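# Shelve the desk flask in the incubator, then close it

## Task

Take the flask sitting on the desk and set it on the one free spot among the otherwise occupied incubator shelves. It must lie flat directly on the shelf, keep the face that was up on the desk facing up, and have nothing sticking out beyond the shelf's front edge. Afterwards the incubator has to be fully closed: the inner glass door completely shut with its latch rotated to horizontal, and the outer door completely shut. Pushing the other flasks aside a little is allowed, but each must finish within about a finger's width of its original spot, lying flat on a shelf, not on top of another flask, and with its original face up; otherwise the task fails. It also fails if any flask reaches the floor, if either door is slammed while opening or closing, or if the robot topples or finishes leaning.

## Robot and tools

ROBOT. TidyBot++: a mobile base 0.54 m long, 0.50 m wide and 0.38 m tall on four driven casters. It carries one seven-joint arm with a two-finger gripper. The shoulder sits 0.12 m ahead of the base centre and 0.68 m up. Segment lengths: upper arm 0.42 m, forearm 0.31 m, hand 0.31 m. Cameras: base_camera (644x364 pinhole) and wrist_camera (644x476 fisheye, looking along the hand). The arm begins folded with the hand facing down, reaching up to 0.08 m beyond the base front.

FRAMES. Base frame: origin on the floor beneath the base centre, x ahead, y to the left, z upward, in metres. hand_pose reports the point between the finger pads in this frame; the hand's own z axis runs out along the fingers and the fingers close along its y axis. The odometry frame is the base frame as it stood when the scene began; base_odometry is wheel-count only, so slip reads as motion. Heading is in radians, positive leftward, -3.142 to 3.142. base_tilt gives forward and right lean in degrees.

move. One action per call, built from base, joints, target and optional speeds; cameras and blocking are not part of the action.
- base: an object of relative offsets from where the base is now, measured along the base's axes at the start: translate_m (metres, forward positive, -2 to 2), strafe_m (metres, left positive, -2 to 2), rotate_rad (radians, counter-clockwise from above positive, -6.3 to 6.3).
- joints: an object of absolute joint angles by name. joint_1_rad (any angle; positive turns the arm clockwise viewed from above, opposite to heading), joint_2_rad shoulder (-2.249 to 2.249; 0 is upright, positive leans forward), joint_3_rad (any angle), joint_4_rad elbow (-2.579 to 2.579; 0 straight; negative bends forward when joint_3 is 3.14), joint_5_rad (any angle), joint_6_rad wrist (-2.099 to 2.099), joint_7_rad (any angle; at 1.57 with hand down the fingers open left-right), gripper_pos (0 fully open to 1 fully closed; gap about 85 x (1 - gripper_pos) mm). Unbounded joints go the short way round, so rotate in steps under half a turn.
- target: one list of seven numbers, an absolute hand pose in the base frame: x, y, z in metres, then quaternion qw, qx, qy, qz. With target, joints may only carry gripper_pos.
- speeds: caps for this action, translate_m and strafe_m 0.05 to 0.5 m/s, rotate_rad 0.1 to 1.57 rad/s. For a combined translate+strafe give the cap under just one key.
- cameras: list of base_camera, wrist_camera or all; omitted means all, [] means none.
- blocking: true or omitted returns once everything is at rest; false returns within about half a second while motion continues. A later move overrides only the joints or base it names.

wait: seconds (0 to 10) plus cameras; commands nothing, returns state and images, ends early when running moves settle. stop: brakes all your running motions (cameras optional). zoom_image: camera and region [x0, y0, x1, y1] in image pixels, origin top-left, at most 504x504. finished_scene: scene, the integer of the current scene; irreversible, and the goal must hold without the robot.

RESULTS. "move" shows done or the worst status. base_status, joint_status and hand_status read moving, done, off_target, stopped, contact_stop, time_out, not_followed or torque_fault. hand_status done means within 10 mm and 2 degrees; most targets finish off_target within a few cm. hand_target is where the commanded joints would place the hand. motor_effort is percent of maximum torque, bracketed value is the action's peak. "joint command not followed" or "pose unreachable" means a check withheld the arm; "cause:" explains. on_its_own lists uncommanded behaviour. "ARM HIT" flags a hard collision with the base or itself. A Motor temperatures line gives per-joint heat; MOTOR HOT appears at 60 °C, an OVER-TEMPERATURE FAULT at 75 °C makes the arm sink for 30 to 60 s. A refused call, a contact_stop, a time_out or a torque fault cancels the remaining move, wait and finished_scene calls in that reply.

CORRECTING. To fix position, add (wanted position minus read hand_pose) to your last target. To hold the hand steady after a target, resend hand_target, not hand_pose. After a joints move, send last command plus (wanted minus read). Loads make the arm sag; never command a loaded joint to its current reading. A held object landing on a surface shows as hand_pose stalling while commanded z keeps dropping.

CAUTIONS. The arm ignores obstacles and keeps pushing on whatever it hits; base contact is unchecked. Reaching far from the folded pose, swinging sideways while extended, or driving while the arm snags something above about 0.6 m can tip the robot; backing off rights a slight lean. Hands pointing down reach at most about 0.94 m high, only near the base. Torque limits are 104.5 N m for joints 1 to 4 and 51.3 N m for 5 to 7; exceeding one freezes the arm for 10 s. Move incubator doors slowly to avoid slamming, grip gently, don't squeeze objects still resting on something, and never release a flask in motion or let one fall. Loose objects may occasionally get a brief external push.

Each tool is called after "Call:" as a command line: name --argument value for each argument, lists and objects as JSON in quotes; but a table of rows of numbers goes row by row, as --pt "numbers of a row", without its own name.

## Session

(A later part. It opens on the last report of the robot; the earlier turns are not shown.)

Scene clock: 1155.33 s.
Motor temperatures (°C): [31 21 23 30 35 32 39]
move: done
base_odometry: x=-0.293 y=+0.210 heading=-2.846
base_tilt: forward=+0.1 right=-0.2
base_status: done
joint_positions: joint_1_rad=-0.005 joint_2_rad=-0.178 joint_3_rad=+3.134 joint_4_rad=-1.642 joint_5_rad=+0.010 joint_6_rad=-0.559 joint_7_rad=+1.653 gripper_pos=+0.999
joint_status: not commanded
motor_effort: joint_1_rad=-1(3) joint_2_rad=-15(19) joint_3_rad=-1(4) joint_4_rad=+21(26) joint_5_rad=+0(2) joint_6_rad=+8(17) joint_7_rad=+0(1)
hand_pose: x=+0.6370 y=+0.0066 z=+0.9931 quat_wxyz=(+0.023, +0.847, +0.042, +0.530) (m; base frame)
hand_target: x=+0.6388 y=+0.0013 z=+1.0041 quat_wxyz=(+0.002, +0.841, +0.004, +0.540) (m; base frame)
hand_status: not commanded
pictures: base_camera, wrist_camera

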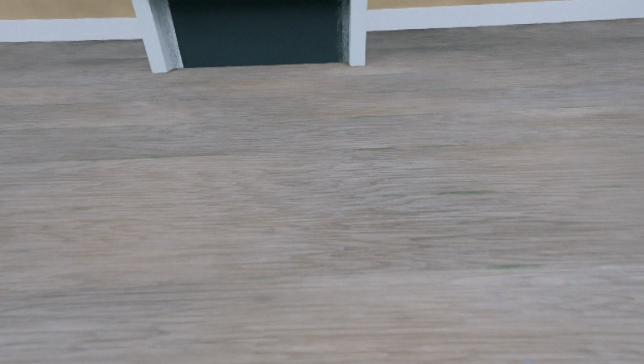

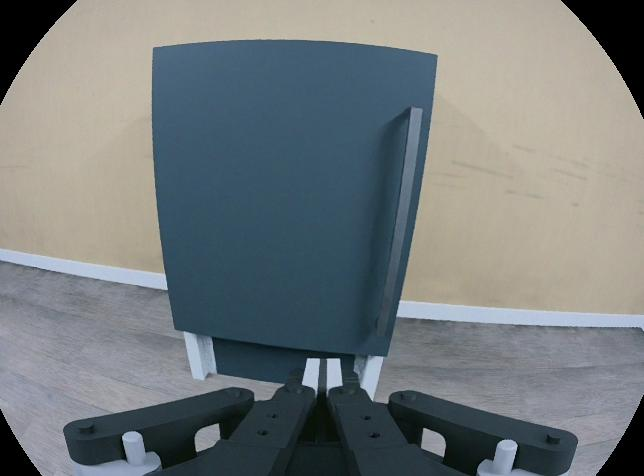

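Call:
zoom_image --camera "wrist_camera" --region '[300, 200, 480, 420]'

Call:
zoom_image --camera "base_camera" --region '[100, 0, 420, 100]'

Scaled by 2.291.

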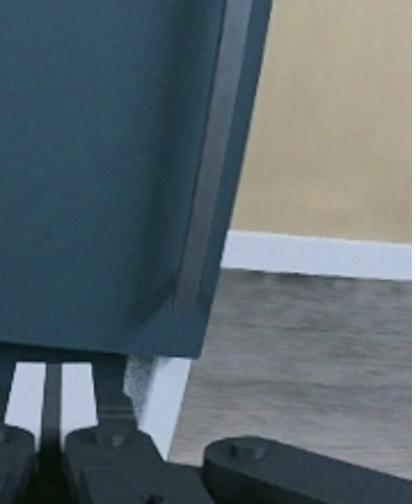

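Scaled by 1.575.

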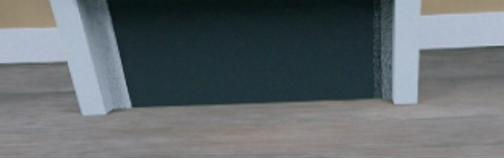

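Call:
move --base '{"strafe_m": -0.7}' --joints '{"joint_1_rad": -0.5}' --speeds '{"strafe_m": 0.3}' --cameras '["wrist_camera"]'

Call:
zoom_image --camera "wrist_camera" --region '[200, 20, 420, 380]'

Scene clock: 1168.13 s.
Motor temperatures (°C): [31 21 23 30 35 32 39]
move: done
base_odometry: x=-0.496 y=+0.880 heading=-2.846
base_tilt: forward=+0.1 right=-0.3
base_status: done
joint_positions: joint_1_rad=-0.489 joint_2_rad=-0.178 joint_3_rad=+3.134 joint_4_rad=-1.642 joint_5_rad=+0.010 joint_6_rad=-0.559 joint_7_rad=+1.653 gripper_pos=+0.999
joint_status: all done
motor_effort: joint_1_rad=-1(2) joint_2_rad=-15(16) joint_3_rad=+0(3) joint_4_rad=+21(22) joint_5_rad=+0(1) joint_6_rad=+8(9) joint_7_rad=+1(1)
hand_pose: x=+0.5744 y=+0.2468 z=+0.9931 quat_wxyz=(-0.104, +0.812, +0.244, +0.520) (m; base frame)
hand_target: x=+0.5745 y=+0.2504 z=+1.0041 quat_wxyz=(-0.131, +0.814, +0.212, +0.524) (m; base frame)
hand_status: not commanded
pictures: wrist_camera

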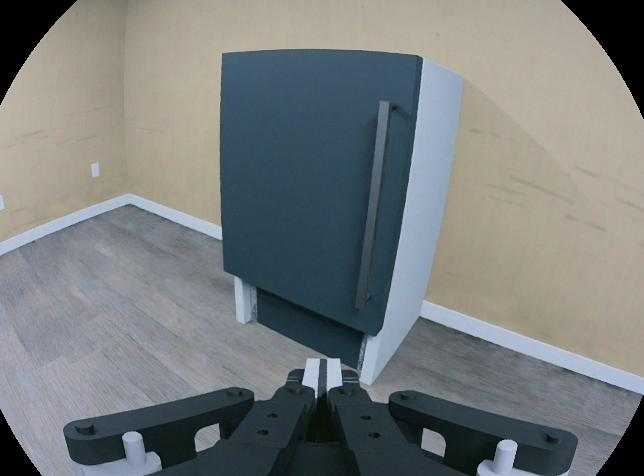

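Scaled by 1.400.

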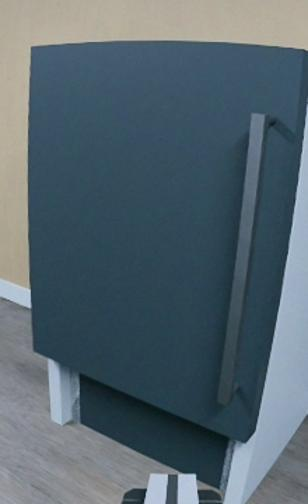

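Door flush with the body.

Call:
finished_scene --scene 2

The scene is finished: the task was done.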